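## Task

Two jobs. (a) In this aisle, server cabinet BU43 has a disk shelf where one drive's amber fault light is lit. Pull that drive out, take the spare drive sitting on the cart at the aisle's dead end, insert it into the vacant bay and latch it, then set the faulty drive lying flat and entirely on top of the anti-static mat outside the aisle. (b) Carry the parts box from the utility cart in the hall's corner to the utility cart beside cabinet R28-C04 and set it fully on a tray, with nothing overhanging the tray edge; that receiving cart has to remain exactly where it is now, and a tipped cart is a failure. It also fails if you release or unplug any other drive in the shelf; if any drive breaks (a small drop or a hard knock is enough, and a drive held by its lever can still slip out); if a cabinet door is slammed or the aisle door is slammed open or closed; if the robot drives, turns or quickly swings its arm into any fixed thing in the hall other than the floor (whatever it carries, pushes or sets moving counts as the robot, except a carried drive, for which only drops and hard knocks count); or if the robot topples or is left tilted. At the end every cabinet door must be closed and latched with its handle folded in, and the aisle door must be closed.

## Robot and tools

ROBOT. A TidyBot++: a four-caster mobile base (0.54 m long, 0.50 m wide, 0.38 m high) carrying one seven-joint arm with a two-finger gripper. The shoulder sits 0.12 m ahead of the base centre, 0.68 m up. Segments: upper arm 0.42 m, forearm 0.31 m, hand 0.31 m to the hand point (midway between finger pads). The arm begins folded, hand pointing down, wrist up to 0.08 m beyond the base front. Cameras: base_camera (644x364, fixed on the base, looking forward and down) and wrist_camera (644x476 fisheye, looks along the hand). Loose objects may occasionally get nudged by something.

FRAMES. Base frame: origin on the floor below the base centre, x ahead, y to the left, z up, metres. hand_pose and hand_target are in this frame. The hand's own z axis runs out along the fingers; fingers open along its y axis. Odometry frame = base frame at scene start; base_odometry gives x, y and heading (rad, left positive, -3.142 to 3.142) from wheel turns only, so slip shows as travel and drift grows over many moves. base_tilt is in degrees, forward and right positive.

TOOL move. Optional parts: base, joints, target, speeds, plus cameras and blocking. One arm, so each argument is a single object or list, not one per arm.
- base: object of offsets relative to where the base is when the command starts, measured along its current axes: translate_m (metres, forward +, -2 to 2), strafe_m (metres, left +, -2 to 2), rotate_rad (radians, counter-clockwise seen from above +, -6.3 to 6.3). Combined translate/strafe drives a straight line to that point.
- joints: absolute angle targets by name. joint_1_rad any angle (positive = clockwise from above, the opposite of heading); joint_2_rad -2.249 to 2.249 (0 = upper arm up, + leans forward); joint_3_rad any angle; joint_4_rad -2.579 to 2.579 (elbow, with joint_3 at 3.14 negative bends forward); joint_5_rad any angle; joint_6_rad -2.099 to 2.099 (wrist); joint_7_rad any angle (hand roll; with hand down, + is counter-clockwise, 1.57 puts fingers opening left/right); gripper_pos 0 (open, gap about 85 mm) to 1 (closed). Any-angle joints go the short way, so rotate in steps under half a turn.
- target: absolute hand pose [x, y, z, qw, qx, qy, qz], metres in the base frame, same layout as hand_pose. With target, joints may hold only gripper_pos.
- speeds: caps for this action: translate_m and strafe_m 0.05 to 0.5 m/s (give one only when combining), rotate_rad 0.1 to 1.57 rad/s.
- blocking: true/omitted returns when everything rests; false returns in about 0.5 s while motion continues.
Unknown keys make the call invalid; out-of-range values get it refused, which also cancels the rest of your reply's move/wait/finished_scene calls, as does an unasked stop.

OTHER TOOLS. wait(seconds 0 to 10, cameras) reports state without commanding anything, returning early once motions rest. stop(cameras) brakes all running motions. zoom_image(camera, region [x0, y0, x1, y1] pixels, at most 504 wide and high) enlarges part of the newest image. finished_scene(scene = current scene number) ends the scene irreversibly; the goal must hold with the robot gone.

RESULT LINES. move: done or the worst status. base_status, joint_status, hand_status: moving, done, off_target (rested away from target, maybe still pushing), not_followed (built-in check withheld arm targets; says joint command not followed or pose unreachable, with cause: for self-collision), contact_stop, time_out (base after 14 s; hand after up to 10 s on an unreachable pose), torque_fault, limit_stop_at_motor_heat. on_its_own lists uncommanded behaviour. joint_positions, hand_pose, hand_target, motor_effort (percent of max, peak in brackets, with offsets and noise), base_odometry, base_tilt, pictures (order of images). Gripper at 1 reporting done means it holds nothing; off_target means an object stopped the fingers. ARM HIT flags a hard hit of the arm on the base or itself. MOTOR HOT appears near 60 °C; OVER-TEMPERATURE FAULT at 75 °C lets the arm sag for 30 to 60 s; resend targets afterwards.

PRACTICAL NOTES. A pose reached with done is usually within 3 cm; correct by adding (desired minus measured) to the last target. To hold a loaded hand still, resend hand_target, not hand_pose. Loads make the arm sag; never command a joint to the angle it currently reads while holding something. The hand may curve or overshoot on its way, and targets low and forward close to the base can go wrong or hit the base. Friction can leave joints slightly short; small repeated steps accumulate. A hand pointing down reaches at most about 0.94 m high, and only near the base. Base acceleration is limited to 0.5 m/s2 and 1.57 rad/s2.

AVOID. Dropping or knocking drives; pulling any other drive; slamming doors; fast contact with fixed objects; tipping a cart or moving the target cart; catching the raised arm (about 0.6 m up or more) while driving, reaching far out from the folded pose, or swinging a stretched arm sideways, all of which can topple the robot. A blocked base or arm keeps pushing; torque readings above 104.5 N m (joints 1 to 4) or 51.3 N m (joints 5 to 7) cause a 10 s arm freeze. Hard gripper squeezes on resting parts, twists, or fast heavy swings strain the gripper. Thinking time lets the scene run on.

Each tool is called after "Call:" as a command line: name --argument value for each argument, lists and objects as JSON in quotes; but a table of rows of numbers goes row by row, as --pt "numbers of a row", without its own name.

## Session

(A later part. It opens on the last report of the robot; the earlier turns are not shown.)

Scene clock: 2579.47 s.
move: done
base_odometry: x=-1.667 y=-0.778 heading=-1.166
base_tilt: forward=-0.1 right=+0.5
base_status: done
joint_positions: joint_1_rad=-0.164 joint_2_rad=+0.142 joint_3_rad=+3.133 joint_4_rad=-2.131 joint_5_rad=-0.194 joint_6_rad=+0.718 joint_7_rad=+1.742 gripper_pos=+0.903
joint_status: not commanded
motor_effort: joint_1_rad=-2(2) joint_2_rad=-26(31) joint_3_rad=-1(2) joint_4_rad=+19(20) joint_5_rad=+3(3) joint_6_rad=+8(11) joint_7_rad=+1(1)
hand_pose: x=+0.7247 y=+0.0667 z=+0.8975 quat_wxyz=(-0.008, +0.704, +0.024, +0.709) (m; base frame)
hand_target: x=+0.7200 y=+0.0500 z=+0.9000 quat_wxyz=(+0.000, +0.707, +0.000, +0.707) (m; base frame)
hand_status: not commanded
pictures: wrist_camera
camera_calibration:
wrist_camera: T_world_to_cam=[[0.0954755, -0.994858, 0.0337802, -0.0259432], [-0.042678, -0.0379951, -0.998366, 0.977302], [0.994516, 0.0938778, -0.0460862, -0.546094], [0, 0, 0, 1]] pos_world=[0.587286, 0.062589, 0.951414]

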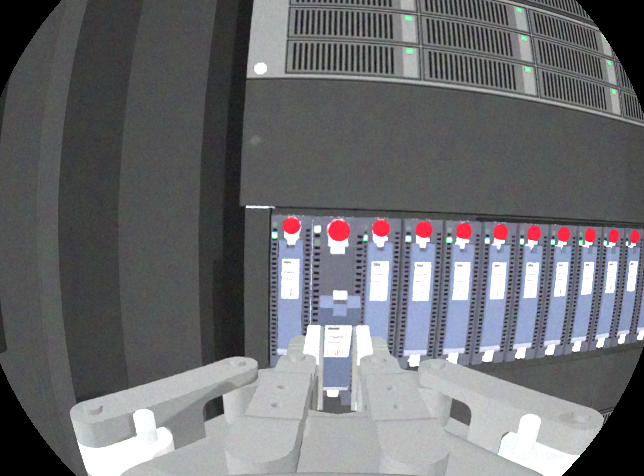

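Call:
move --base '{"translate_m": -0.018}' --speeds '{"translate_m": 0.05}' --cameras '["wrist_camera"]'

Call:
zoom_image --camera "wrist_camera" --region '[250, 190, 430, 390]'

Scene clock: 2628.90 s.
move: done
base_odometry: x=-1.674 y=-0.761 heading=-1.166
base_tilt: forward=+0.0 right=+0.5
base_status: done
joint_positions: joint_1_rad=-0.164 joint_2_rad=+0.146 joint_3_rad=+3.135 joint_4_rad=-2.131 joint_5_rad=-0.194 joint_6_rad=+0.717 joint_7_rad=+1.742 gripper_pos=+0.903
joint_status: not commanded
motor_effort: joint_1_rad=-3(3) joint_2_rad=-27(31) joint_3_rad=-2(2) joint_4_rad=+19(21) joint_5_rad=+3(4) joint_6_rad=+9(11) joint_7_rad=+1(1)
hand_pose: x=+0.7257 y=+0.0656 z=+0.8942 quat_wxyz=(-0.007, +0.707, +0.024, +0.707) (m; base frame)
hand_target: x=+0.7200 y=+0.0500 z=+0.9000 quat_wxyz=(+0.000, +0.707, +0.000, +0.707) (m; base frame)
hand_status: not commanded
pictures: wrist_camera
camera_calibration:
wrist_camera: T_world_to_cam=[[0.0935141, -0.995041, 0.0338938, -0.0257223], [-0.04882, -0.0385848, -0.998062, 0.9783], [0.99442, 0.0916781, -0.0521861, -0.541424], [0, 0, 0, 1]] pos_world=[0.588569, 0.0617895, 0.949021]

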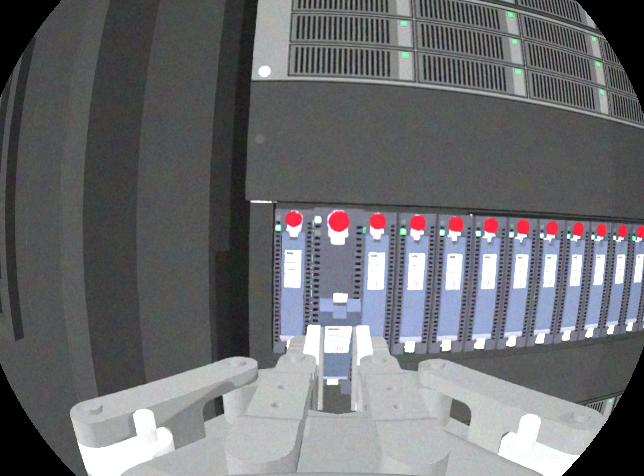

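Scaled by 2.520.

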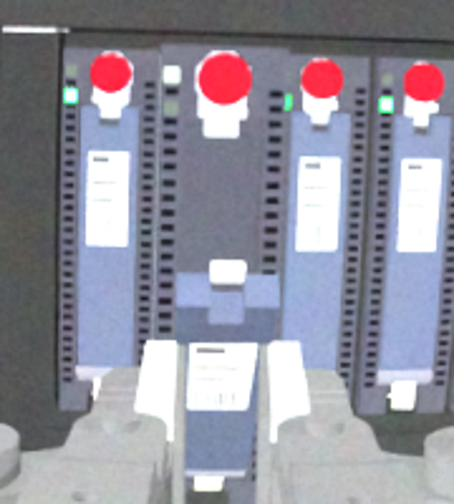

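Call:
move --joints '{"gripper_pos": 0.6}' --cameras '[]'

Call:
move --base '{"translate_m": -0.14}' --speeds '{"translate_m": 0.1}' --cameras '["wrist_camera"]'

Call:
zoom_image --camera "wrist_camera" --region '[250, 170, 430, 370]'

Scene clock: 2638.60 s.
move: done
base_odometry: x=-1.674 y=-0.761 heading=-1.166
base_tilt: forward=-0.1 right=+0.5
base_status: not commanded
joint_positions: joint_1_rad=-0.165 joint_2_rad=+0.140 joint_3_rad=+3.135 joint_4_rad=-2.131 joint_5_rad=-0.194 joint_6_rad=+0.717 joint_7_rad=+1.742 gripper_pos=+0.600
joint_status: all done
motor_effort: joint_1_rad=+0(3) joint_2_rad=-23(30) joint_3_rad=+0(2) joint_4_rad=+19(21) joint_5_rad=+2(3) joint_6_rad=+7(10) joint_7_rad=+0(1)
hand_pose: x=+0.7244 y=+0.0657 z=+0.8980 quat_wxyz=(-0.008, +0.704, +0.023, +0.709) (m; base frame)
hand_target: x=+0.7200 y=+0.0500 z=+0.9000 quat_wxyz=(+0.000, +0.707, +0.000, +0.707) (m; base frame)
hand_status: not commanded
pictures: none
No camera images: "cameras" was empty.

Scene clock: 2640.53 s.
move: done
base_odometry: x=-1.729 y=-0.632 heading=-1.166
base_tilt: forward=-0.1 right=+0.5
base_status: done
joint_positions: joint_1_rad=-0.165 joint_2_rad=+0.137 joint_3_rad=+3.135 joint_4_rad=-2.131 joint_5_rad=-0.194 joint_6_rad=+0.717 joint_7_rad=+1.742 gripper_pos=+0.600
joint_status: not commanded
motor_effort: joint_1_rad=+0(1) joint_2_rad=-24(26) joint_3_rad=+0(1) joint_4_rad=+19(19) joint_5_rad=+2(2) joint_6_rad=+8(8) joint_7_rad=+0(1)
hand_pose: x=+0.7238 y=+0.0657 z=+0.8996 quat_wxyz=(-0.008, +0.703, +0.023, +0.710) (m; base frame)
hand_target: x=+0.7200 y=+0.0500 z=+0.9000 quat_wxyz=(+0.000, +0.707, +0.000, +0.707) (m; base frame)
hand_status: not commanded
pictures: wrist_camera
camera_calibration:
wrist_camera: T_world_to_cam=[[0.0938658, -0.995029, 0.0332786, -0.025359], [-0.0401991, -0.0371869, -0.998499, 0.97764], [0.994773, 0.0923872, -0.0434898, -0.547374], [0, 0, 0, 1]] pos_world=[0.586194, 0.0616929, 0.953212]

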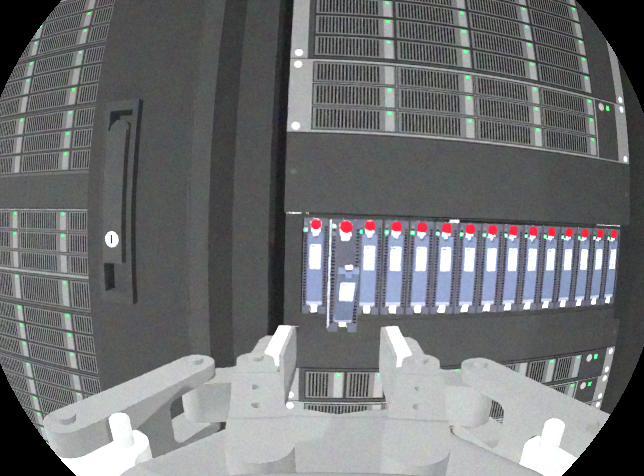

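Scaled by 2.520.

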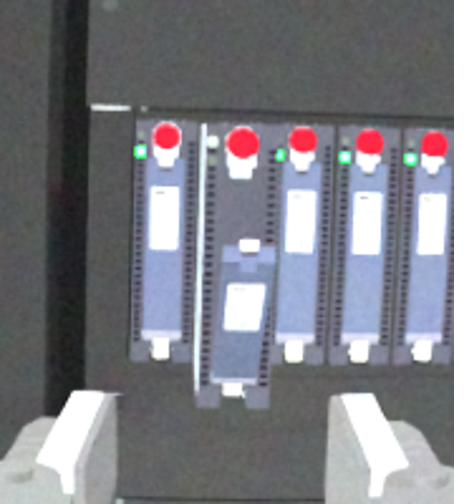

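Call:
move --target '[0.70, 0.07, 0.98, 0, 0.9239, 0, 0.3827]' --joints '{"gripper_pos": 0.45}' --cameras '["wrist_camera"]'

Call:
zoom_image --camera "wrist_camera" --region '[240, 150, 440, 350]'

Scene clock: 2665.50 s.
move: done
base_odometry: x=-1.729 y=-0.632 heading=-1.166
base_tilt: forward=-0.1 right=+0.5
base_status: not commanded
joint_positions: joint_1_rad=-0.172 joint_2_rad=+0.150 joint_3_rad=+3.135 joint_4_rad=-1.084 joint_5_rad=+0.067 joint_6_rad=-1.076 joint_7_rad=+1.418 gripper_pos=+0.450
joint_status: all done
motor_effort: joint_1_rad=-1(1) joint_2_rad=-26(27) joint_3_rad=+0(0) joint_4_rad=+20(22) joint_5_rad=+1(2) joint_6_rad=+5(8) joint_7_rad=+0(1)
hand_pose: x=+0.7019 y=+0.0877 z=+0.9927 quat_wxyz=(-0.034, +0.914, +0.014, +0.404) (m; base frame)
hand_target: x=+0.7000 y=+0.0700 z=+0.9800 quat_wxyz=(+0.000, +0.924, +0.000, +0.383) (m; base frame)
hand_status: done (0.022 m and 5.0 deg from the pose sent, 0.084 m and 45.6 deg at the start)
pictures: wrist_camera
camera_calibration:
wrist_camera: T_world_to_cam=[[0.0977308, -0.992267, -0.0765177, 0.101601], [-0.709706, -0.0155873, -0.704325, 1.24657], [0.697686, 0.123139, -0.705741, 0.339622], [0, 0, 0, 1]] pos_world=[0.63782, 0.0784254, 1.12545]

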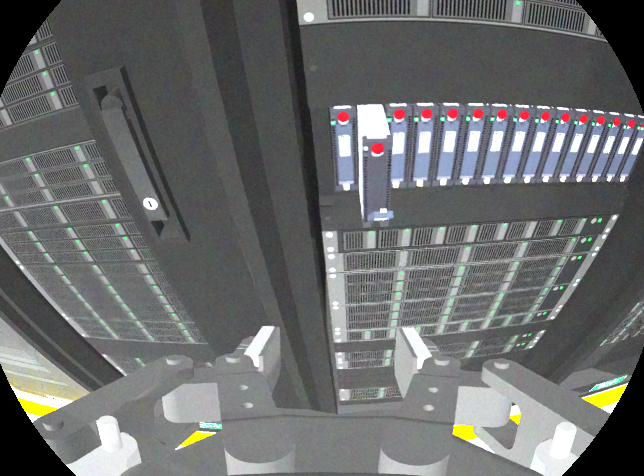

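Scaled by 2.520.

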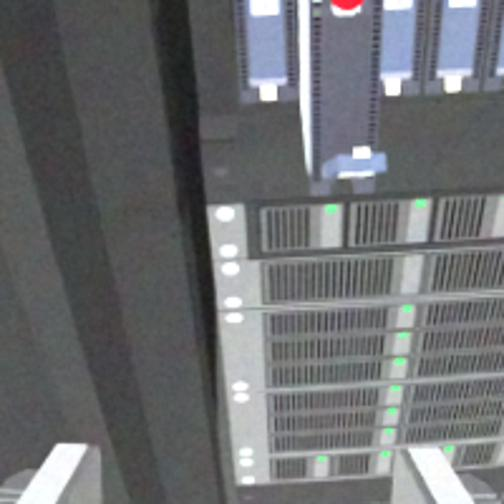

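Call:
move --target '[0.70, 0.055, 0.922, 0.0191, 0.9227, -0.0462, 0.3822]' --cameras '["wrist_camera"]'

Scene clock: 2688.87 s.
move: done
base_odometry: x=-1.729 y=-0.632 heading=-1.166
base_tilt: forward=+0.0 right=+0.5
base_status: not commanded
joint_positions: joint_1_rad=-0.198 joint_2_rad=+0.150 joint_3_rad=+3.135 joint_4_rad=-1.272 joint_5_rad=+0.179 joint_6_rad=-1.026 joint_7_rad=+1.246 gripper_pos=+0.450
joint_status: not commanded
motor_effort: joint_1_rad=-1(1) joint_2_rad=-26(27) joint_3_rad=+0(1) joint_4_rad=+21(22) joint_5_rad=+2(2) joint_6_rad=+5(5) joint_7_rad=+0(1)
hand_pose: x=+0.6884 y=+0.0706 z=+0.9092 quat_wxyz=(-0.004, +0.936, -0.039, +0.349) (m; base frame)
hand_target: x=+0.7000 y=+0.0550 z=+0.9220 quat_wxyz=(+0.019, +0.923, -0.046, +0.382) (m; base frame)
hand_status: done (0.023 m and 4.9 deg from the pose sent, 0.078 m and 9.6 deg at the start)
pictures: wrist_camera
camera_calibration:
wrist_camera: T_world_to_cam=[[-0.0292694, -0.997363, -0.0664115, 0.158145], [-0.785942, 0.0640145, -0.614978, 1.14353], [0.617607, 0.0341955, -0.785743, 0.426391], [0, 0, 0, 1]] pos_world=[0.640036, 0.0699444, 1.04878]

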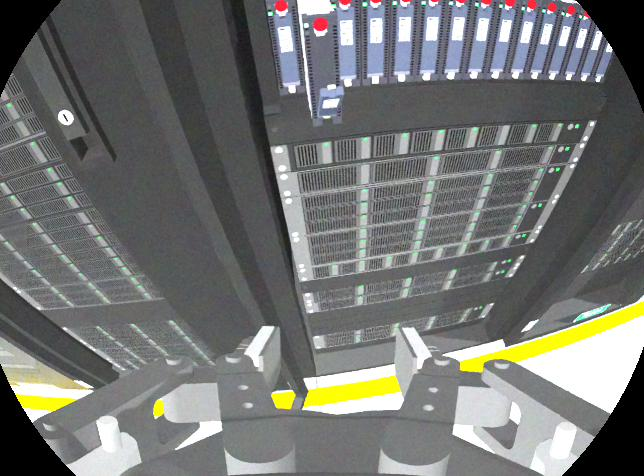

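Call:
move --target '[0.70, 0.055, 0.945, 0.0191, 0.9227, -0.0462, 0.3822]' --cameras '[]'

Call:
move --base '{"translate_m": 0.16}' --speeds '{"translate_m": 0.1}' --cameras '["wrist_camera"]'

Call:
zoom_image --camera "wrist_camera" --region '[230, 150, 450, 370]'

Scene clock: 2699.20 s.
move: done
base_odometry: x=-1.729 y=-0.632 heading=-1.166
base_tilt: forward=+0.0 right=+0.5
base_status: not commanded
joint_positions: joint_1_rad=-0.198 joint_2_rad=+0.150 joint_3_rad=+3.135 joint_4_rad=-1.215 joint_5_rad=+0.181 joint_6_rad=-1.026 joint_7_rad=+1.244 gripper_pos=+0.450
joint_status: not commanded
motor_effort: joint_1_rad=+0(1) joint_2_rad=-26(27) joint_3_rad=+0(0) joint_4_rad=+20(21) joint_5_rad=+2(2) joint_6_rad=+5(5) joint_7_rad=+0(1)
hand_pose: x=+0.6983 y=+0.0724 z=+0.9389 quat_wxyz=(-0.010, +0.926, -0.041, +0.376) (m; base frame)
hand_target: x=+0.7000 y=+0.0550 z=+0.9450 quat_wxyz=(+0.019, +0.923, -0.046, +0.382) (m; base frame)
hand_status: done (0.019 m and 3.5 deg from the pose sent, 0.041 m and 4.9 deg at the start)
pictures: none
No camera images: "cameras" was empty.

Scene clock: 2701.30 s.
move: done
base_odometry: x=-1.666 y=-0.779 heading=-1.166
base_tilt: forward=+0.0 right=+0.5
base_status: done
joint_positions: joint_1_rad=-0.200 joint_2_rad=+0.152 joint_3_rad=+3.135 joint_4_rad=-1.215 joint_5_rad=+0.181 joint_6_rad=-1.026 joint_7_rad=+1.244 gripper_pos=+0.450
joint_status: not commanded
motor_effort: joint_1_rad=+0(1) joint_2_rad=-26(29) joint_3_rad=+0(1) joint_4_rad=+21(21) joint_5_rad=+2(3) joint_6_rad=+5(5) joint_7_rad=+0(0)
hand_pose: x=+0.6987 y=+0.0737 z=+0.9376 quat_wxyz=(-0.010, +0.926, -0.041, +0.375) (m; base frame)
hand_target: x=+0.7000 y=+0.0550 z=+0.9450 quat_wxyz=(+0.019, +0.923, -0.046, +0.382) (m; base frame)
hand_status: not commanded
pictures: wrist_camera
camera_calibration:
wrist_camera: T_world_to_cam=[[-0.02462, -0.996609, -0.0785181, 0.171492], [-0.751352, 0.0702562, -0.656151, 1.18286], [0.659442, 0.0428403, -0.750534, 0.379374], [0, 0, 0, 1]] pos_world=[0.642795, 0.0715541, 1.07434]

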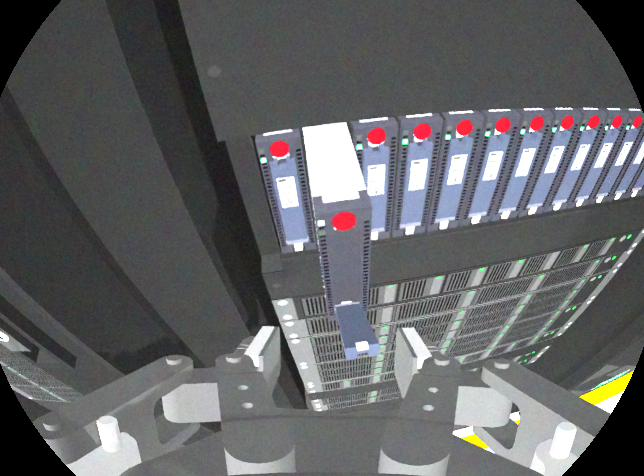

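Scaled by 2.291.

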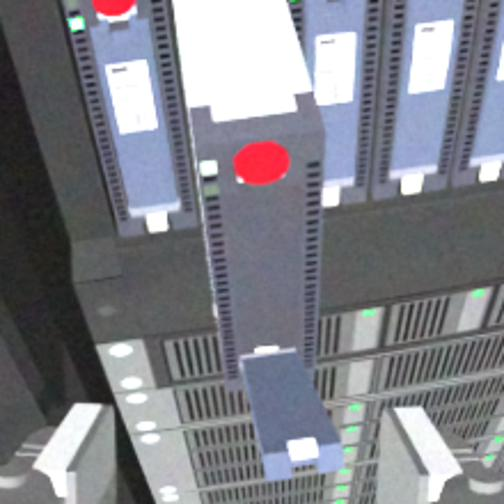

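Call:
move --base '{"translate_m": 0.055, "strafe_m": -0.006}' --speeds '{"translate_m": 0.05}' --cameras '["wrist_camera"]'

Call:
zoom_image --camera "wrist_camera" --region '[230, 200, 450, 420]'

Scene clock: 2717.63 s.
move: done
base_odometry: x=-1.649 y=-0.832 heading=-1.165
base_tilt: forward=-0.1 right=+0.5
base_status: done
joint_positions: joint_1_rad=-0.201 joint_2_rad=+0.153 joint_3_rad=+3.136 joint_4_rad=-1.215 joint_5_rad=+0.181 joint_6_rad=-1.026 joint_7_rad=+1.244 gripper_pos=+0.450
joint_status: not commanded
motor_effort: joint_1_rad=+0(1) joint_2_rad=-26(29) joint_3_rad=+0(1) joint_4_rad=+20(21) joint_5_rad=+2(3) joint_6_rad=+5(5) joint_7_rad=+0(1)
hand_pose: x=+0.6988 y=+0.0741 z=+0.9372 quat_wxyz=(-0.011, +0.926, -0.040, +0.374) (m; base frame)
hand_target: x=+0.7000 y=+0.0550 z=+0.9450 quat_wxyz=(+0.019, +0.923, -0.046, +0.382) (m; base frame)
hand_status: not commanded
pictures: wrist_camera
camera_calibration:
wrist_camera: T_world_to_cam=[[-0.0240941, -0.996631, -0.0783934, 0.1714], [-0.751798, 0.0697509, -0.655694, 1.18262], [0.658953, 0.0431376, -0.750946, 0.379737], [0, 0, 0, 1]] pos_world=[0.642994, 0.0719523, 1.07404]

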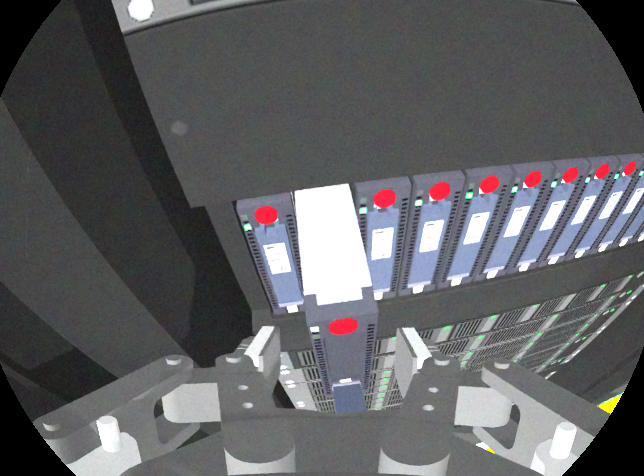

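Scaled by 2.291.

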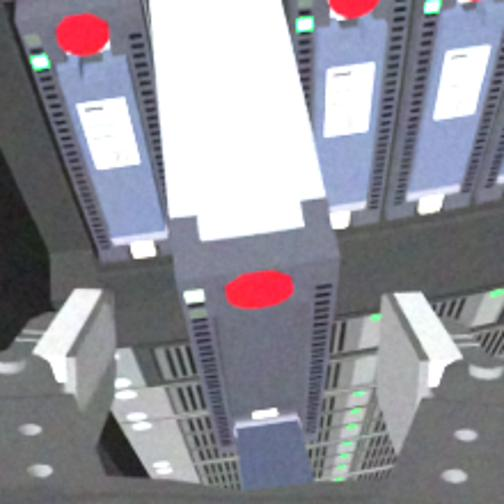

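Call:
move --cameras '["wrist_camera"]'

Scene clock: 2766.63 s.
base_odometry: x=-1.649 y=-0.832 heading=-1.165
base_tilt: forward=+0.0 right=+0.5
base_status: done
joint_positions: joint_1_rad=-0.201 joint_2_rad=+0.153 joint_3_rad=+3.136 joint_4_rad=-1.215 joint_5_rad=+0.181 joint_6_rad=-1.026 joint_7_rad=+1.244 gripper_pos=+0.450
joint_status: not commanded
motor_effort: joint_1_rad=+0(1) joint_2_rad=-26(29) joint_3_rad=+0(1) joint_4_rad=+20(21) joint_5_rad=+2(3) joint_6_rad=+5(5) joint_7_rad=+0(1)
hand_pose: x=+0.6988 y=+0.0741 z=+0.9372 quat_wxyz=(-0.011, +0.926, -0.040, +0.374) (m; base frame)
hand_target: x=+0.7000 y=+0.0550 z=+0.9450 quat_wxyz=(+0.019, +0.923, -0.046, +0.382) (m; base frame)
hand_status: not commanded
pictures: wrist_camera
camera_calibration:
wrist_camera: T_world_to_cam=[[-0.0240941, -0.996631, -0.0783934, 0.1714], [-0.751798, 0.0697509, -0.655694, 1.18262], [0.658953, 0.0431376, -0.750946, 0.379737], [0, 0, 0, 1]] pos_world=[0.642994, 0.0719523, 1.07404]

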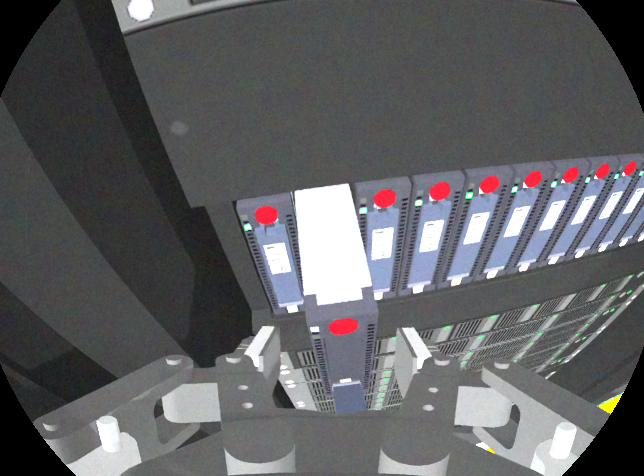

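Call:
move --base '{"translate_m": 0.03}' --speeds '{"translate_m": 0.05}' --cameras '["wrist_camera"]'

Scene clock: 2774.20 s.
move: done
base_odometry: x=-1.638 y=-0.860 heading=-1.166
base_tilt: forward=+0.0 right=+0.5
base_status: done
joint_positions: joint_1_rad=-0.202 joint_2_rad=+0.153 joint_3_rad=+3.136 joint_4_rad=-1.215 joint_5_rad=+0.181 joint_6_rad=-1.026 joint_7_rad=+1.244 gripper_pos=+0.450
joint_status: not commanded
motor_effort: joint_1_rad=+0(2) joint_2_rad=-26(29) joint_3_rad=+0(1) joint_4_rad=+20(21) joint_5_rad=+2(3) joint_6_rad=+5(5) joint_7_rad=+0(1)
hand_pose: x=+0.6989 y=+0.0745 z=+0.9368 quat_wxyz=(-0.011, +0.926, -0.040, +0.374) (m; base frame)
hand_target: x=+0.7000 y=+0.0550 z=+0.9450 quat_wxyz=(+0.019, +0.923, -0.046, +0.382) (m; base frame)
hand_status: not commanded
pictures: wrist_camera
camera_calibration:
wrist_camera: T_world_to_cam=[[-0.0233572, -0.996663, -0.0782159, 0.171107], [-0.752251, 0.0690517, -0.655248, 1.18235], [0.658462, 0.0435333, -0.751354, 0.380015], [0, 0, 0, 1]] pos_world=[0.643193, 0.0723499, 1.07364]

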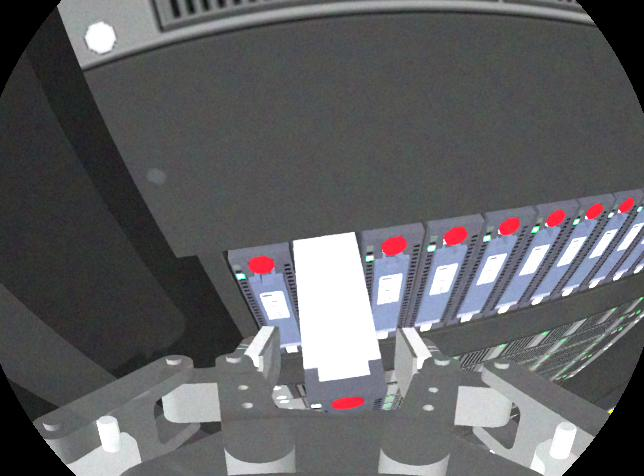

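Call:
move --joints '{"gripper_pos": 0.66}' --cameras '["wrist_camera"]'

Call:
move --joints '{"gripper_pos": 0.75}' --cameras '["wrist_camera"]'

Scene clock: 2787.73 s.
move: done
base_odometry: x=-1.638 y=-0.860 heading=-1.166
base_tilt: forward=-0.1 right=+0.5
base_status: not commanded
joint_positions: joint_1_rad=-0.203 joint_2_rad=+0.153 joint_3_rad=+3.138 joint_4_rad=-1.215 joint_5_rad=+0.182 joint_6_rad=-1.026 joint_7_rad=+1.244 gripper_pos=+0.659
joint_status: all done
motor_effort: joint_1_rad=+0(3) joint_2_rad=-24(26) joint_3_rad=+1(2) joint_4_rad=+20(21) joint_5_rad=+3(3) joint_6_rad=+5(6) joint_7_rad=+0(0)
hand_pose: x=+0.6991 y=+0.0731 z=+0.9369 quat_wxyz=(-0.009, +0.926, -0.041, +0.374) (m; base frame)
hand_target: x=+0.7000 y=+0.0550 z=+0.9450 quat_wxyz=(+0.019, +0.923, -0.046, +0.382) (m; base frame)
hand_status: not commanded
pictures: wrist_camera
camera_calibration:
wrist_camera: T_world_to_cam=[[-0.0255634, -0.996734, -0.0766008, 0.169815], [-0.751873, 0.0696687, -0.655616, 1.18266], [0.658812, 0.0408343, -0.751199, 0.379866], [0, 0, 0, 1]] pos_world=[0.643295, 0.0713543, 1.07374]

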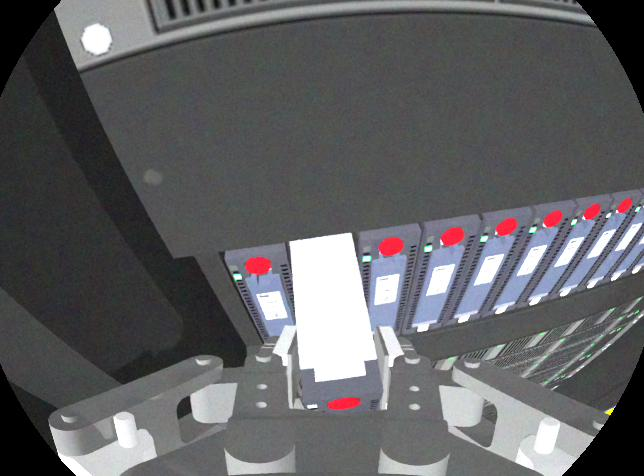

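Scene clock: 2788.27 s.
move: off_target
base_odometry: x=-1.638 y=-0.860 heading=-1.166
base_tilt: forward=-0.1 right=+0.5
base_status: not commanded
joint_positions: joint_1_rad=-0.203 joint_2_rad=+0.152 joint_3_rad=+3.138 joint_4_rad=-1.215 joint_5_rad=+0.182 joint_6_rad=-1.027 joint_7_rad=+1.248 gripper_pos=+0.696
joint_status: gripper_pos off_target (ended at +0.696, target +0.750)
motor_effort: joint_1_rad=-2(2) joint_2_rad=-24(24) joint_3_rad=+0(1) joint_4_rad=+23(23) joint_5_rad=+2(2) joint_6_rad=+7(8) joint_7_rad=-4(5)
hand_pose: x=+0.6988 y=+0.0731 z=+0.9373 quat_wxyz=(-0.009, +0.926, -0.039, +0.375) (m; base frame)
hand_target: x=+0.7000 y=+0.0550 z=+0.9450 quat_wxyz=(+0.019, +0.923, -0.046, +0.382) (m; base frame)
hand_status: not commanded
pictures: wrist_camera
camera_calibration:
wrist_camera: T_world_to_cam=[[-0.0226049, -0.997011, -0.0738763, 0.165217], [-0.751774, 0.0656635, -0.656143, 1.18347], [0.659033, 0.0407062, -0.751012, 0.380021], [0, 0, 0, 1]] pos_world=[0.642993, 0.0715429, 1.07413]

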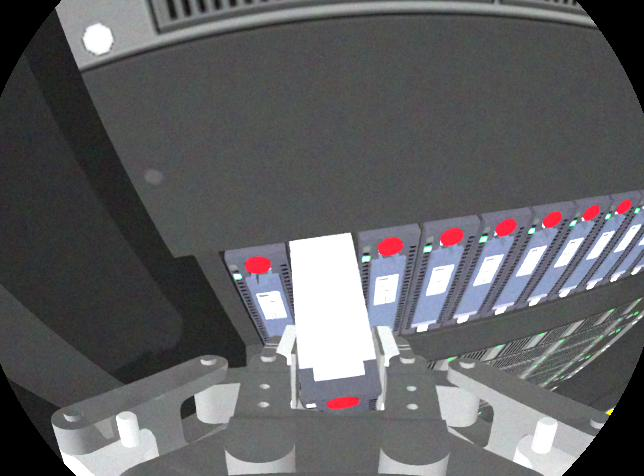

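Call:
move --base '{"translate_m": -0.03}' --speeds '{"translate_m": 0.05}' --cameras '["wrist_camera"]'

Scene clock: 2798.30 s.
move: done
base_odometry: x=-1.649 y=-0.832 heading=-1.165
base_tilt: forward=-0.1 right=+0.5
base_status: done
joint_positions: joint_1_rad=-0.203 joint_2_rad=+0.197 joint_3_rad=+3.144 joint_4_rad=-1.186 joint_5_rad=+0.201 joint_6_rad=-0.973 joint_7_rad=+1.248 gripper_pos=+0.698
joint_status: not commanded
motor_effort: joint_1_rad=-2(4) joint_2_rad=-35(39) joint_3_rad=-1(2) joint_4_rad=+15(22) joint_5_rad=-1(3) joint_6_rad=-5(10) joint_7_rad=-7(7)
hand_pose: x=+0.7272 y=+0.0727 z=+0.9379 quat_wxyz=(-0.003, +0.919, -0.036, +0.393) (m; base frame)
hand_target: x=+0.7000 y=+0.0550 z=+0.9450 quat_wxyz=(+0.019, +0.923, -0.046, +0.382) (m; base frame)
hand_status: not commanded
pictures: wrist_camera
camera_calibration:
wrist_camera: T_world_to_cam=[[-0.0190169, -0.997943, -0.0612238, 0.151089], [-0.72504, 0.055929, -0.686432, 1.21483], [0.688444, 0.0313359, -0.724612, 0.316263], [0, 0, 0, 1]] pos_world=[0.665942, 0.0729239, 1.07231]

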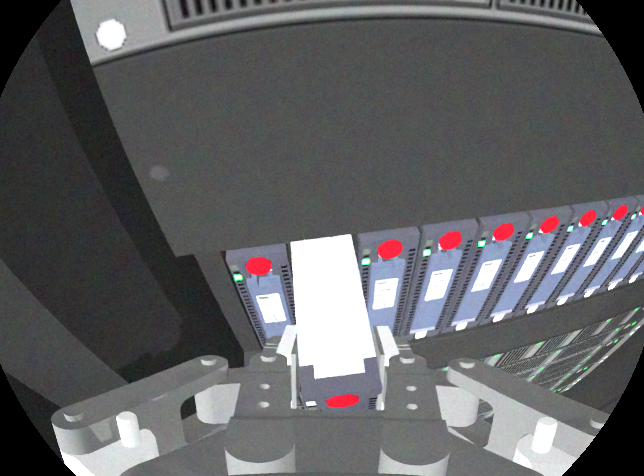

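Call:
move --base '{"translate_m": -0.015}' --speeds '{"translate_m": 0.05}' --cameras '["wrist_camera"]'

Scene clock: 2807.17 s.
move: done
base_odometry: x=-1.655 y=-0.819 heading=-1.165
base_tilt: forward=+0.0 right=+0.5
base_status: done
joint_positions: joint_1_rad=-0.203 joint_2_rad=+0.217 joint_3_rad=+3.147 joint_4_rad=-1.175 joint_5_rad=+0.210 joint_6_rad=-0.944 joint_7_rad=+1.248 gripper_pos=+0.698
joint_status: not commanded
motor_effort: joint_1_rad=-3(4) joint_2_rad=-40(44) joint_3_rad=-2(3) joint_4_rad=+13(15) joint_5_rad=-2(3) joint_6_rad=-9(14) joint_7_rad=-8(8)
hand_pose: x=+0.7403 y=+0.0724 z=+0.9382 quat_wxyz=(-0.001, +0.915, -0.034, +0.403) (m; base frame)
hand_target: x=+0.7000 y=+0.0550 z=+0.9450 quat_wxyz=(+0.019, +0.923, -0.046, +0.382) (m; base frame)
hand_status: not commanded
pictures: wrist_camera
camera_calibration:
wrist_camera: T_world_to_cam=[[-0.0168144, -0.998343, -0.0550269, 0.143515], [-0.710538, 0.0506509, -0.701834, 1.22871], [0.703458, 0.0272978, -0.710212, 0.28316], [0, 0, 0, 1]] pos_world=[0.676269, 0.0733125, 1.07135]

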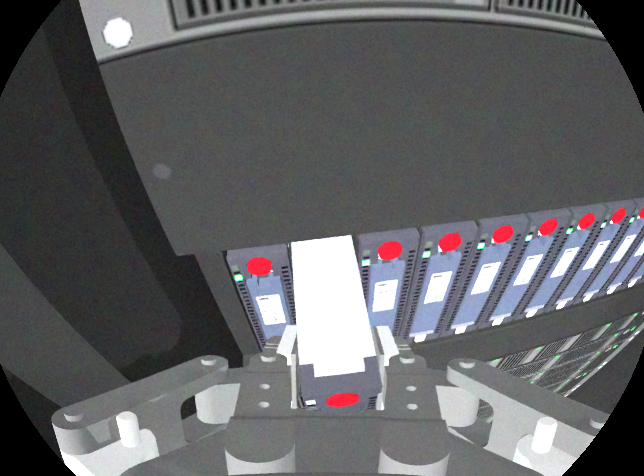

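Call:
move --joints '{"joint_1_rad": -0.203, "joint_2_rad": 0.217, "joint_3_rad": 3.147, "joint_4_rad": -1.175, "joint_5_rad": 0.21, "joint_6_rad": -0.944, "joint_7_rad": 1.248}' --cameras '["wrist_camera"]'

Scene clock: 2844.47 s.
move: done
base_odometry: x=-1.655 y=-0.819 heading=-1.165
base_tilt: forward=-0.1 right=+0.5
base_status: not commanded
joint_positions: joint_1_rad=-0.203 joint_2_rad=+0.219 joint_3_rad=+3.147 joint_4_rad=-1.174 joint_5_rad=+0.210 joint_6_rad=-0.943 joint_7_rad=+1.253 gripper_pos=+0.698
joint_status: all done
motor_effort: joint_1_rad=-2(4) joint_2_rad=-32(40) joint_3_rad=-1(2) joint_4_rad=+17(17) joint_5_rad=-1(3) joint_6_rad=-1(10) joint_7_rad=-7(9)
hand_pose: x=+0.7412 y=+0.0725 z=+0.9379 quat_wxyz=(+0.000, +0.915, -0.031, +0.403) (m; base frame)
hand_target: x=+0.7404 y=+0.0726 z=+0.9384 quat_wxyz=(-0.001, +0.915, -0.034, +0.403) (m; base frame)
hand_status: not commanded
pictures: wrist_camera
camera_calibration:
wrist_camera: T_world_to_cam=[[-0.0132123, -0.998597, -0.0512763, 0.137559], [-0.710604, 0.0454547, -0.702122, 1.22978], [0.703468, 0.0271605, -0.710208, 0.282369], [0, 0, 0, 1]] pos_world=[0.677067, 0.0737976, 1.07105]

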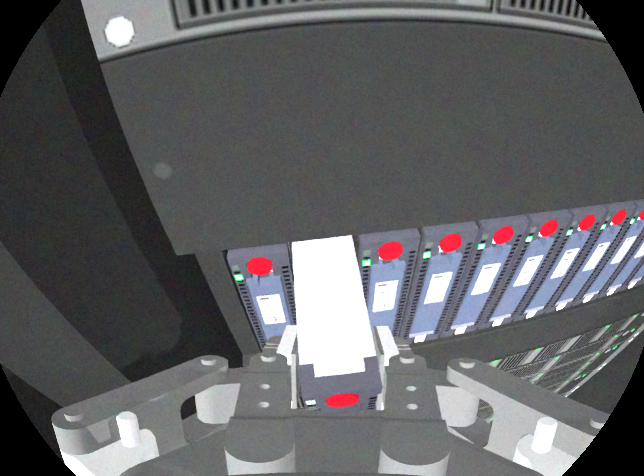

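Call:
move --joints '{"joint_7_rad": 1.30}' --cameras '["wrist_camera"]'

Scene clock: 2866.37 s.
move: done
base_odometry: x=-1.655 y=-0.819 heading=-1.165
base_tilt: forward=+0.0 right=+0.5
base_status: not commanded
joint_positions: joint_1_rad=-0.202 joint_2_rad=+0.219 joint_3_rad=+3.147 joint_4_rad=-1.174 joint_5_rad=+0.210 joint_6_rad=-0.943 joint_7_rad=+1.288 gripper_pos=+0.704
joint_status: all done
motor_effort: joint_1_rad=-2(3) joint_2_rad=-32(32) joint_3_rad=+0(2) joint_4_rad=+18(18) joint_5_rad=+4(4) joint_6_rad=-1(2) joint_7_rad=-2(8)
hand_pose: x=+0.7413 y=+0.0723 z=+0.9379 quat_wxyz=(+0.007, +0.915, -0.016, +0.403) (m; base frame)
hand_target: x=+0.7404 y=+0.0726 z=+0.9384 quat_wxyz=(+0.009, +0.915, -0.010, +0.403) (m; base frame)
hand_status: not commanded
pictures: wrist_camera
camera_calibration:
wrist_camera: T_world_to_cam=[[0.00970394, -0.999619, -0.0258543, 0.0964903], [-0.711768, 0.0112555, -0.702324, 1.23341], [0.702347, 0.0252176, -0.711387, 0.284355], [0, 0, 0, 1]] pos_world=[0.677253, 0.0754001, 1.07104]

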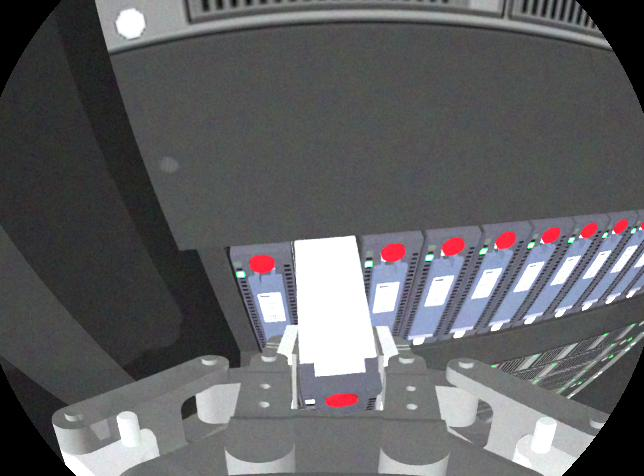

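Call:
move --base '{"translate_m": -0.03}' --speeds '{"translate_m": 0.05}' --cameras '["wrist_camera"]'

Scene clock: 2870.60 s.
move: done
base_odometry: x=-1.667 y=-0.791 heading=-1.166
base_tilt: forward=-0.1 right=+0.5
base_status: done
joint_positions: joint_1_rad=-0.195 joint_2_rad=+0.259 joint_3_rad=+3.147 joint_4_rad=-1.149 joint_5_rad=+0.210 joint_6_rad=-0.888 joint_7_rad=+1.298 gripper_pos=+0.706
joint_status: not commanded
motor_effort: joint_1_rad=-4(5) joint_2_rad=-38(42) joint_3_rad=-2(4) joint_4_rad=+14(18) joint_5_rad=-2(4) joint_6_rad=-6(10) joint_7_rad=-5(6)
hand_pose: x=+0.7666 y=+0.0749 z=+0.9383 quat_wxyz=(+0.006, +0.907, -0.011, +0.421) (m; base frame)
hand_target: x=+0.7404 y=+0.0726 z=+0.9384 quat_wxyz=(+0.009, +0.915, -0.010, +0.403) (m; base frame)
hand_status: not commanded
pictures: wrist_camera
camera_calibration:
wrist_camera: T_world_to_cam=[[0.0212168, -0.999502, -0.0233585, 0.0876999], [-0.684345, 0.00251359, -0.729154, 1.25655], [0.72885, 0.0314556, -0.683951, 0.220283], [0, 0, 0, 1]] pos_world=[0.697502, 0.0775687, 1.06893]

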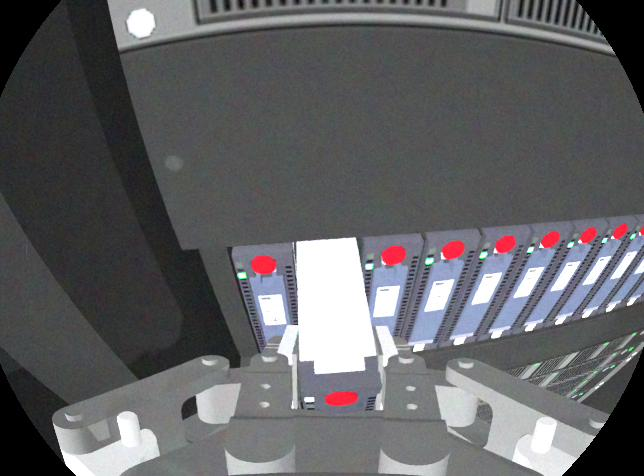

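Call:
move --base '{"translate_m": 0.03}' --speeds '{"translate_m": 0.05}' --cameras '[]'

Call:
move --joints '{"gripper_pos": 0.5}' --cameras '["wrist_camera"]'

Scene clock: 2943.50 s.
move: done
base_odometry: x=-1.655 y=-0.819 heading=-1.166
base_tilt: forward=+0.0 right=+0.5
base_status: done
joint_positions: joint_1_rad=-0.206 joint_2_rad=+0.214 joint_3_rad=+3.143 joint_4_rad=-1.178 joint_5_rad=+0.210 joint_6_rad=-0.945 joint_7_rad=+1.298 gripper_pos=+0.706
joint_status: not commanded
motor_effort: joint_1_rad=+2(5) joint_2_rad=-26(39) joint_3_rad=+4(5) joint_4_rad=+23(25) joint_5_rad=+9(10) joint_6_rad=+6(11) joint_7_rad=+1(6)
hand_pose: x=+0.7385 y=+0.0764 z=+0.9383 quat_wxyz=(+0.007, +0.915, -0.008, +0.403) (m; base frame)
hand_target: x=+0.7404 y=+0.0726 z=+0.9384 quat_wxyz=(+0.009, +0.915, -0.010, +0.403) (m; base frame)
hand_status: not commanded
pictures: none
No camera images: "cameras" was empty.

Scene clock: 2944.17 s.
move: done
base_odometry: x=-1.655 y=-0.819 heading=-1.166
base_tilt: forward=-0.1 right=+0.5
base_status: not commanded
joint_positions: joint_1_rad=-0.205 joint_2_rad=+0.215 joint_3_rad=+3.144 joint_4_rad=-1.178 joint_5_rad=+0.210 joint_6_rad=-0.945 joint_7_rad=+1.298 gripper_pos=+0.500
joint_status: all done
motor_effort: joint_1_rad=-1(3) joint_2_rad=-29(31) joint_3_rad=+0(5) joint_4_rad=+21(23) joint_5_rad=+3(9) joint_6_rad=+5(6) joint_7_rad=+0(1)
hand_pose: x=+0.7390 y=+0.0752 z=+0.9376 quat_wxyz=(+0.008, +0.916, -0.009, +0.402) (m; base frame)
hand_target: x=+0.7404 y=+0.0726 z=+0.9384 quat_wxyz=(+0.009, +0.915, -0.010, +0.403) (m; base frame)
hand_status: not commanded
pictures: wrist_camera
camera_calibration:
wrist_camera: T_world_to_cam=[[0.0214563, -0.999583, -0.019329, 0.084636], [-0.713493, -0.00176659, -0.70066, 1.23222], [0.700334, 0.0288247, -0.713233, 0.288602], [0, 0, 0, 1]] pos_world=[0.675244, 0.0784587, 1.07084]

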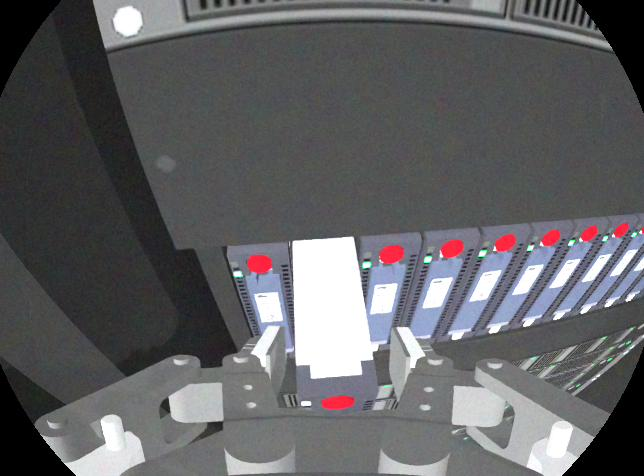

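Call:
move --joints '{"joint_1_rad": -0.203, "joint_2_rad": 0.208, "joint_3_rad": 3.147, "joint_4_rad": -1.252, "joint_5_rad": 0.21, "joint_6_rad": -0.876, "joint_7_rad": 1.30}' --cameras '["wrist_camera"]'

Scene clock: 2973.90 s.
move: done
base_odometry: x=-1.655 y=-0.819 heading=-1.166
base_tilt: forward=-0.1 right=+0.5
base_status: not commanded
joint_positions: joint_1_rad=-0.205 joint_2_rad=+0.215 joint_3_rad=+3.144 joint_4_rad=-1.237 joint_5_rad=+0.210 joint_6_rad=-0.925 joint_7_rad=+1.298 gripper_pos=+0.500
joint_status: all done
motor_effort: joint_1_rad=-1(1) joint_2_rad=-29(31) joint_3_rad=+0(1) joint_4_rad=+21(22) joint_5_rad=+2(3) joint_6_rad=+5(6) joint_7_rad=+0(1)
hand_pose: x=+0.7333 y=+0.0748 z=+0.9106 quat_wxyz=(+0.011, +0.923, -0.005, +0.384) (m; base frame)
hand_target: x=+0.7397 y=+0.0751 z=+0.9178 quat_wxyz=(+0.008, +0.915, -0.003, +0.403) (m; base frame)
hand_status: not commanded
pictures: wrist_camera
camera_calibration:
wrist_camera: T_world_to_cam=[[0.0247872, -0.999625, -0.0116142, 0.074332], [-0.740204, -0.0105433, -0.6723, 1.20371], [0.671925, 0.0252612, -0.740188, 0.319015], [0, 0, 0, 1]] pos_world=[0.674791, 0.0789365, 1.04625]

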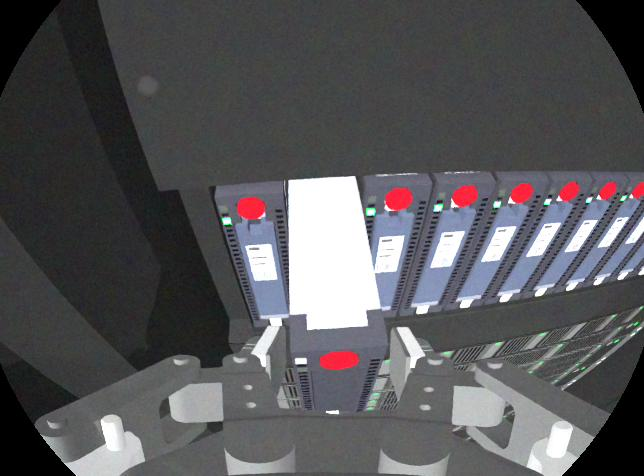

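Call:
move --joints '{"joint_4_rad": -1.31, "joint_6_rad": -0.82}' --cameras '["wrist_camera"]'

Scene clock: 2992.40 s.
move: done
base_odometry: x=-1.655 y=-0.819 heading=-1.166
base_tilt: forward=-0.1 right=+0.5
base_status: not commanded
joint_positions: joint_1_rad=-0.205 joint_2_rad=+0.215 joint_3_rad=+3.144 joint_4_rad=-1.293 joint_5_rad=+0.210 joint_6_rad=-0.880 joint_7_rad=+1.298 gripper_pos=+0.500
joint_status: all done
motor_effort: joint_1_rad=-1(1) joint_2_rad=-29(30) joint_3_rad=+0(0) joint_4_rad=+21(22) joint_5_rad=+2(3) joint_6_rad=+5(6) joint_7_rad=+0(0)
hand_pose: x=+0.7324 y=+0.0764 z=+0.8906 quat_wxyz=(+0.011, +0.925, +0.000, +0.379) (m; base frame)
hand_target: x=+0.7405 y=+0.0777 z=+0.8990 quat_wxyz=(+0.006, +0.916, +0.003, +0.401) (m; base frame)
hand_status: not commanded
pictures: wrist_camera
camera_calibration:
wrist_camera: T_world_to_cam=[[0.034025, -0.999383, -0.00871102, 0.066422], [-0.747647, -0.0196684, -0.663805, 1.18817], [0.663224, 0.0290987, -0.747855, 0.317689], [0, 0, 0, 1]] pos_world=[0.675373, 0.0805061, 1.02688]

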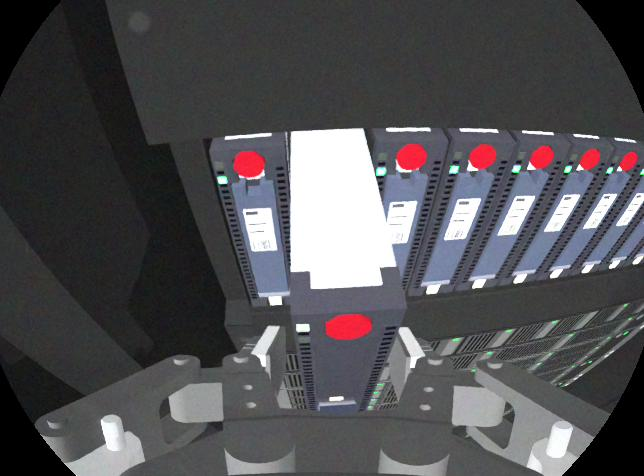

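Call:
move --base '{"strafe_m": -0.004}' --speeds '{"strafe_m": 0.05}' --cameras '["wrist_camera"]'

Scene clock: 3018.37 s.
move: done
base_odometry: x=-1.659 y=-0.821 heading=-1.166
base_tilt: forward=-0.1 right=+0.5
base_status: done
joint_positions: joint_1_rad=-0.205 joint_2_rad=+0.215 joint_3_rad=+3.144 joint_4_rad=-1.293 joint_5_rad=+0.210 joint_6_rad=-0.880 joint_7_rad=+1.298 gripper_pos=+0.500
joint_status: not commanded
motor_effort: joint_1_rad=+1(3) joint_2_rad=-29(31) joint_3_rad=+1(3) joint_4_rad=+21(21) joint_5_rad=+2(3) joint_6_rad=+5(5) joint_7_rad=+0(0)
hand_pose: x=+0.7325 y=+0.0762 z=+0.8907 quat_wxyz=(+0.011, +0.925, -0.001, +0.379) (m; base frame)
hand_target: x=+0.7405 y=+0.0777 z=+0.8990 quat_wxyz=(+0.006, +0.916, +0.003, +0.401) (m; base frame)
hand_status: not commanded
pictures: wrist_camera
camera_calibration:
wrist_camera: T_world_to_cam=[[0.033603, -0.999398, -0.00867965, 0.0664738], [-0.747519, -0.0193676, -0.663958, 1.18829], [0.66339, 0.0287992, -0.747719, 0.317399], [0, 0, 0, 1]] pos_world=[0.675474, 0.0803073, 1.02688]

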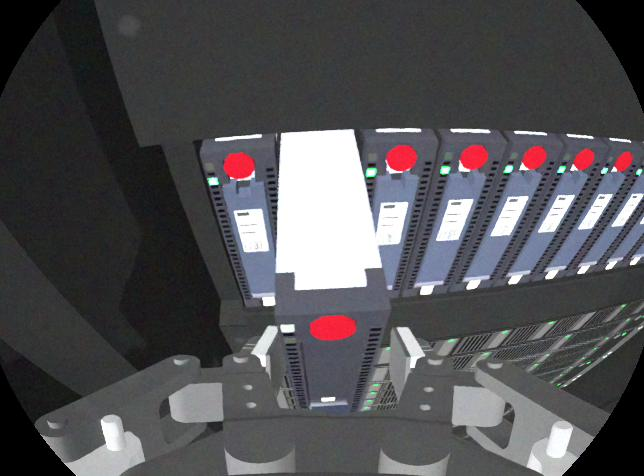

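Call:
move --joints '{"gripper_pos": 0.67}' --cameras '[]'

Call:
move --joints '{"gripper_pos": 0.76}' --cameras '["wrist_camera"]'

Scene clock: 3023.33 s.
move: done
base_odometry: x=-1.659 y=-0.821 heading=-1.166
base_tilt: forward=+0.0 right=+0.5
base_status: not commanded
joint_positions: joint_1_rad=-0.207 joint_2_rad=+0.215 joint_3_rad=+3.144 joint_4_rad=-1.293 joint_5_rad=+0.210 joint_6_rad=-0.879 joint_7_rad=+1.298 gripper_pos=+0.670
joint_status: all done
motor_effort: joint_1_rad=+0(3) joint_2_rad=-27(29) joint_3_rad=+1(3) joint_4_rad=+20(21) joint_5_rad=+3(4) joint_6_rad=+5(5) joint_7_rad=+0(0)
hand_pose: x=+0.7324 y=+0.0774 z=+0.8907 quat_wxyz=(+0.010, +0.925, +0.000, +0.379) (m; base frame)
hand_target: x=+0.7405 y=+0.0777 z=+0.8990 quat_wxyz=(+0.006, +0.916, +0.003, +0.401) (m; base frame)
hand_status: not commanded
pictures: none
No camera images: "cameras" was empty.

Scene clock: 3023.83 s.
move: off_target
base_odometry: x=-1.659 y=-0.821 heading=-1.166
base_tilt: forward=-0.1 right=+0.5
base_status: not commanded
joint_positions: joint_1_rad=-0.208 joint_2_rad=+0.214 joint_3_rad=+3.144 joint_4_rad=-1.294 joint_5_rad=+0.210 joint_6_rad=-0.879 joint_7_rad=+1.298 gripper_pos=+0.712
joint_status: gripper_pos off_target (ended at +0.712, target +0.760)
motor_effort: joint_1_rad=+0(4) joint_2_rad=-26(27) joint_3_rad=+1(4) joint_4_rad=+21(22) joint_5_rad=+6(7) joint_6_rad=+5(7) joint_7_rad=+0(1)
hand_pose: x=+0.7321 y=+0.0787 z=+0.8910 quat_wxyz=(+0.010, +0.925, +0.001, +0.380) (m; base frame)
hand_target: x=+0.7405 y=+0.0777 z=+0.8990 quat_wxyz=(+0.006, +0.916, +0.003, +0.401) (m; base frame)
hand_status: not commanded
pictures: wrist_camera
camera_calibration:
wrist_camera: T_world_to_cam=[[0.0379857, -0.999238, -0.0090106, 0.0661523], [-0.746754, -0.0223935, -0.664723, 1.1886], [0.664015, 0.0319787, -0.747035, 0.316567], [0, 0, 0, 1]] pos_world=[0.674873, 0.0825954, 1.02717]

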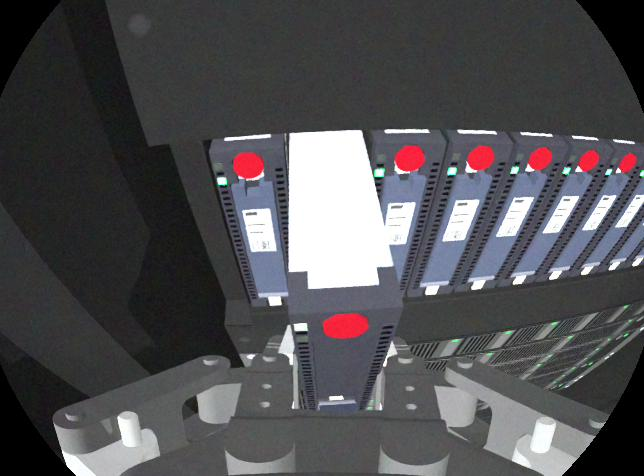

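Call:
move --base '{"translate_m": -0.03}' --speeds '{"translate_m": 0.05}' --cameras '["wrist_camera"]'

Scene clock: 3028.53 s.
move: done
base_odometry: x=-1.670 y=-0.793 heading=-1.165
base_tilt: forward=+0.0 right=+0.5
base_status: done
joint_positions: joint_1_rad=-0.197 joint_2_rad=+0.247 joint_3_rad=+3.145 joint_4_rad=-1.288 joint_5_rad=+0.210 joint_6_rad=-0.795 joint_7_rad=+1.299 gripper_pos=+0.716
joint_status: not commanded
motor_effort: joint_1_rad=-2(4) joint_2_rad=-37(40) joint_3_rad=-1(3) joint_4_rad=+16(20) joint_5_rad=+0(6) joint_6_rad=-2(6) joint_7_rad=-5(5)
hand_pose: x=+0.7583 y=+0.0799 z=+0.8913 quat_wxyz=(+0.005, +0.915, +0.002, +0.404) (m; base frame)
hand_target: x=+0.7405 y=+0.0777 z=+0.8990 quat_wxyz=(+0.006, +0.916, +0.003, +0.401) (m; base frame)
hand_status: not commanded
pictures: wrist_camera
camera_calibration:
wrist_camera: T_world_to_cam=[[0.0445863, -0.998883, -0.0156469, 0.0671887], [-0.709949, -0.0206624, -0.70395, 1.21529], [0.702841, 0.0424951, -0.710077, 0.236128], [0, 0, 0, 1]] pos_world=[0.693841, 0.0821903, 1.02423]

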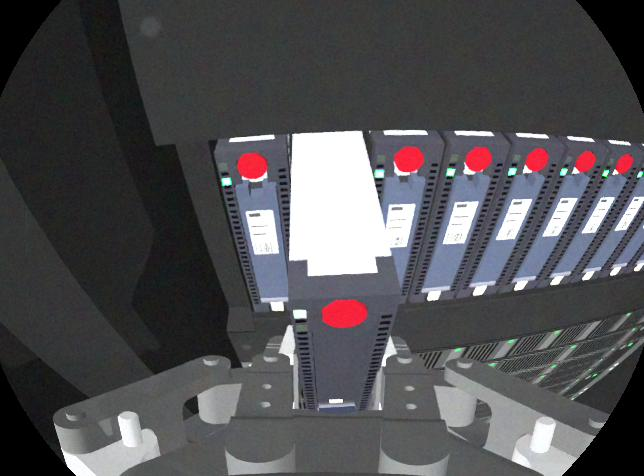

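Call:
move --base '{"translate_m": -0.02}' --speeds '{"translate_m": 0.05}' --cameras '["wrist_camera"]'

Scene clock: 3039.57 s.
move: done
base_odometry: x=-1.678 y=-0.775 heading=-1.165
base_tilt: forward=+0.0 right=+0.5
base_status: done
joint_positions: joint_1_rad=-0.192 joint_2_rad=+0.273 joint_3_rad=+3.147 joint_4_rad=-1.277 joint_5_rad=+0.210 joint_6_rad=-0.753 joint_7_rad=+1.299 gripper_pos=+0.716
joint_status: not commanded
motor_effort: joint_1_rad=-4(6) joint_2_rad=-42(46) joint_3_rad=-3(4) joint_4_rad=+14(15) joint_5_rad=-2(3) joint_6_rad=-6(11) joint_7_rad=-5(5)
hand_pose: x=+0.7748 y=+0.0804 z=+0.8902 quat_wxyz=(+0.003, +0.909, +0.002, +0.417) (m; base frame)
hand_target: x=+0.7405 y=+0.0777 z=+0.8990 quat_wxyz=(+0.006, +0.916, +0.003, +0.401) (m; base frame)
hand_status: not commanded
pictures: wrist_camera
camera_calibration:
wrist_camera: T_world_to_cam=[[0.0468761, -0.998731, -0.0184085, 0.0676573], [-0.690565, -0.0190856, -0.723018, 1.2281], [0.72175, 0.0466046, -0.690583, 0.191388], [0, 0, 0, 1]] pos_world=[0.706778, 0.0820909, 1.02135]

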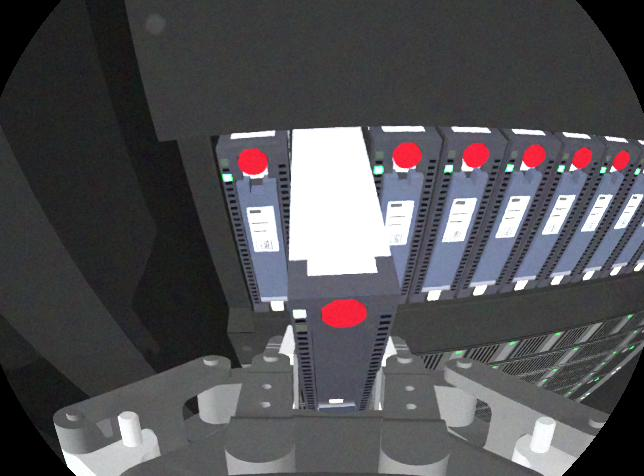

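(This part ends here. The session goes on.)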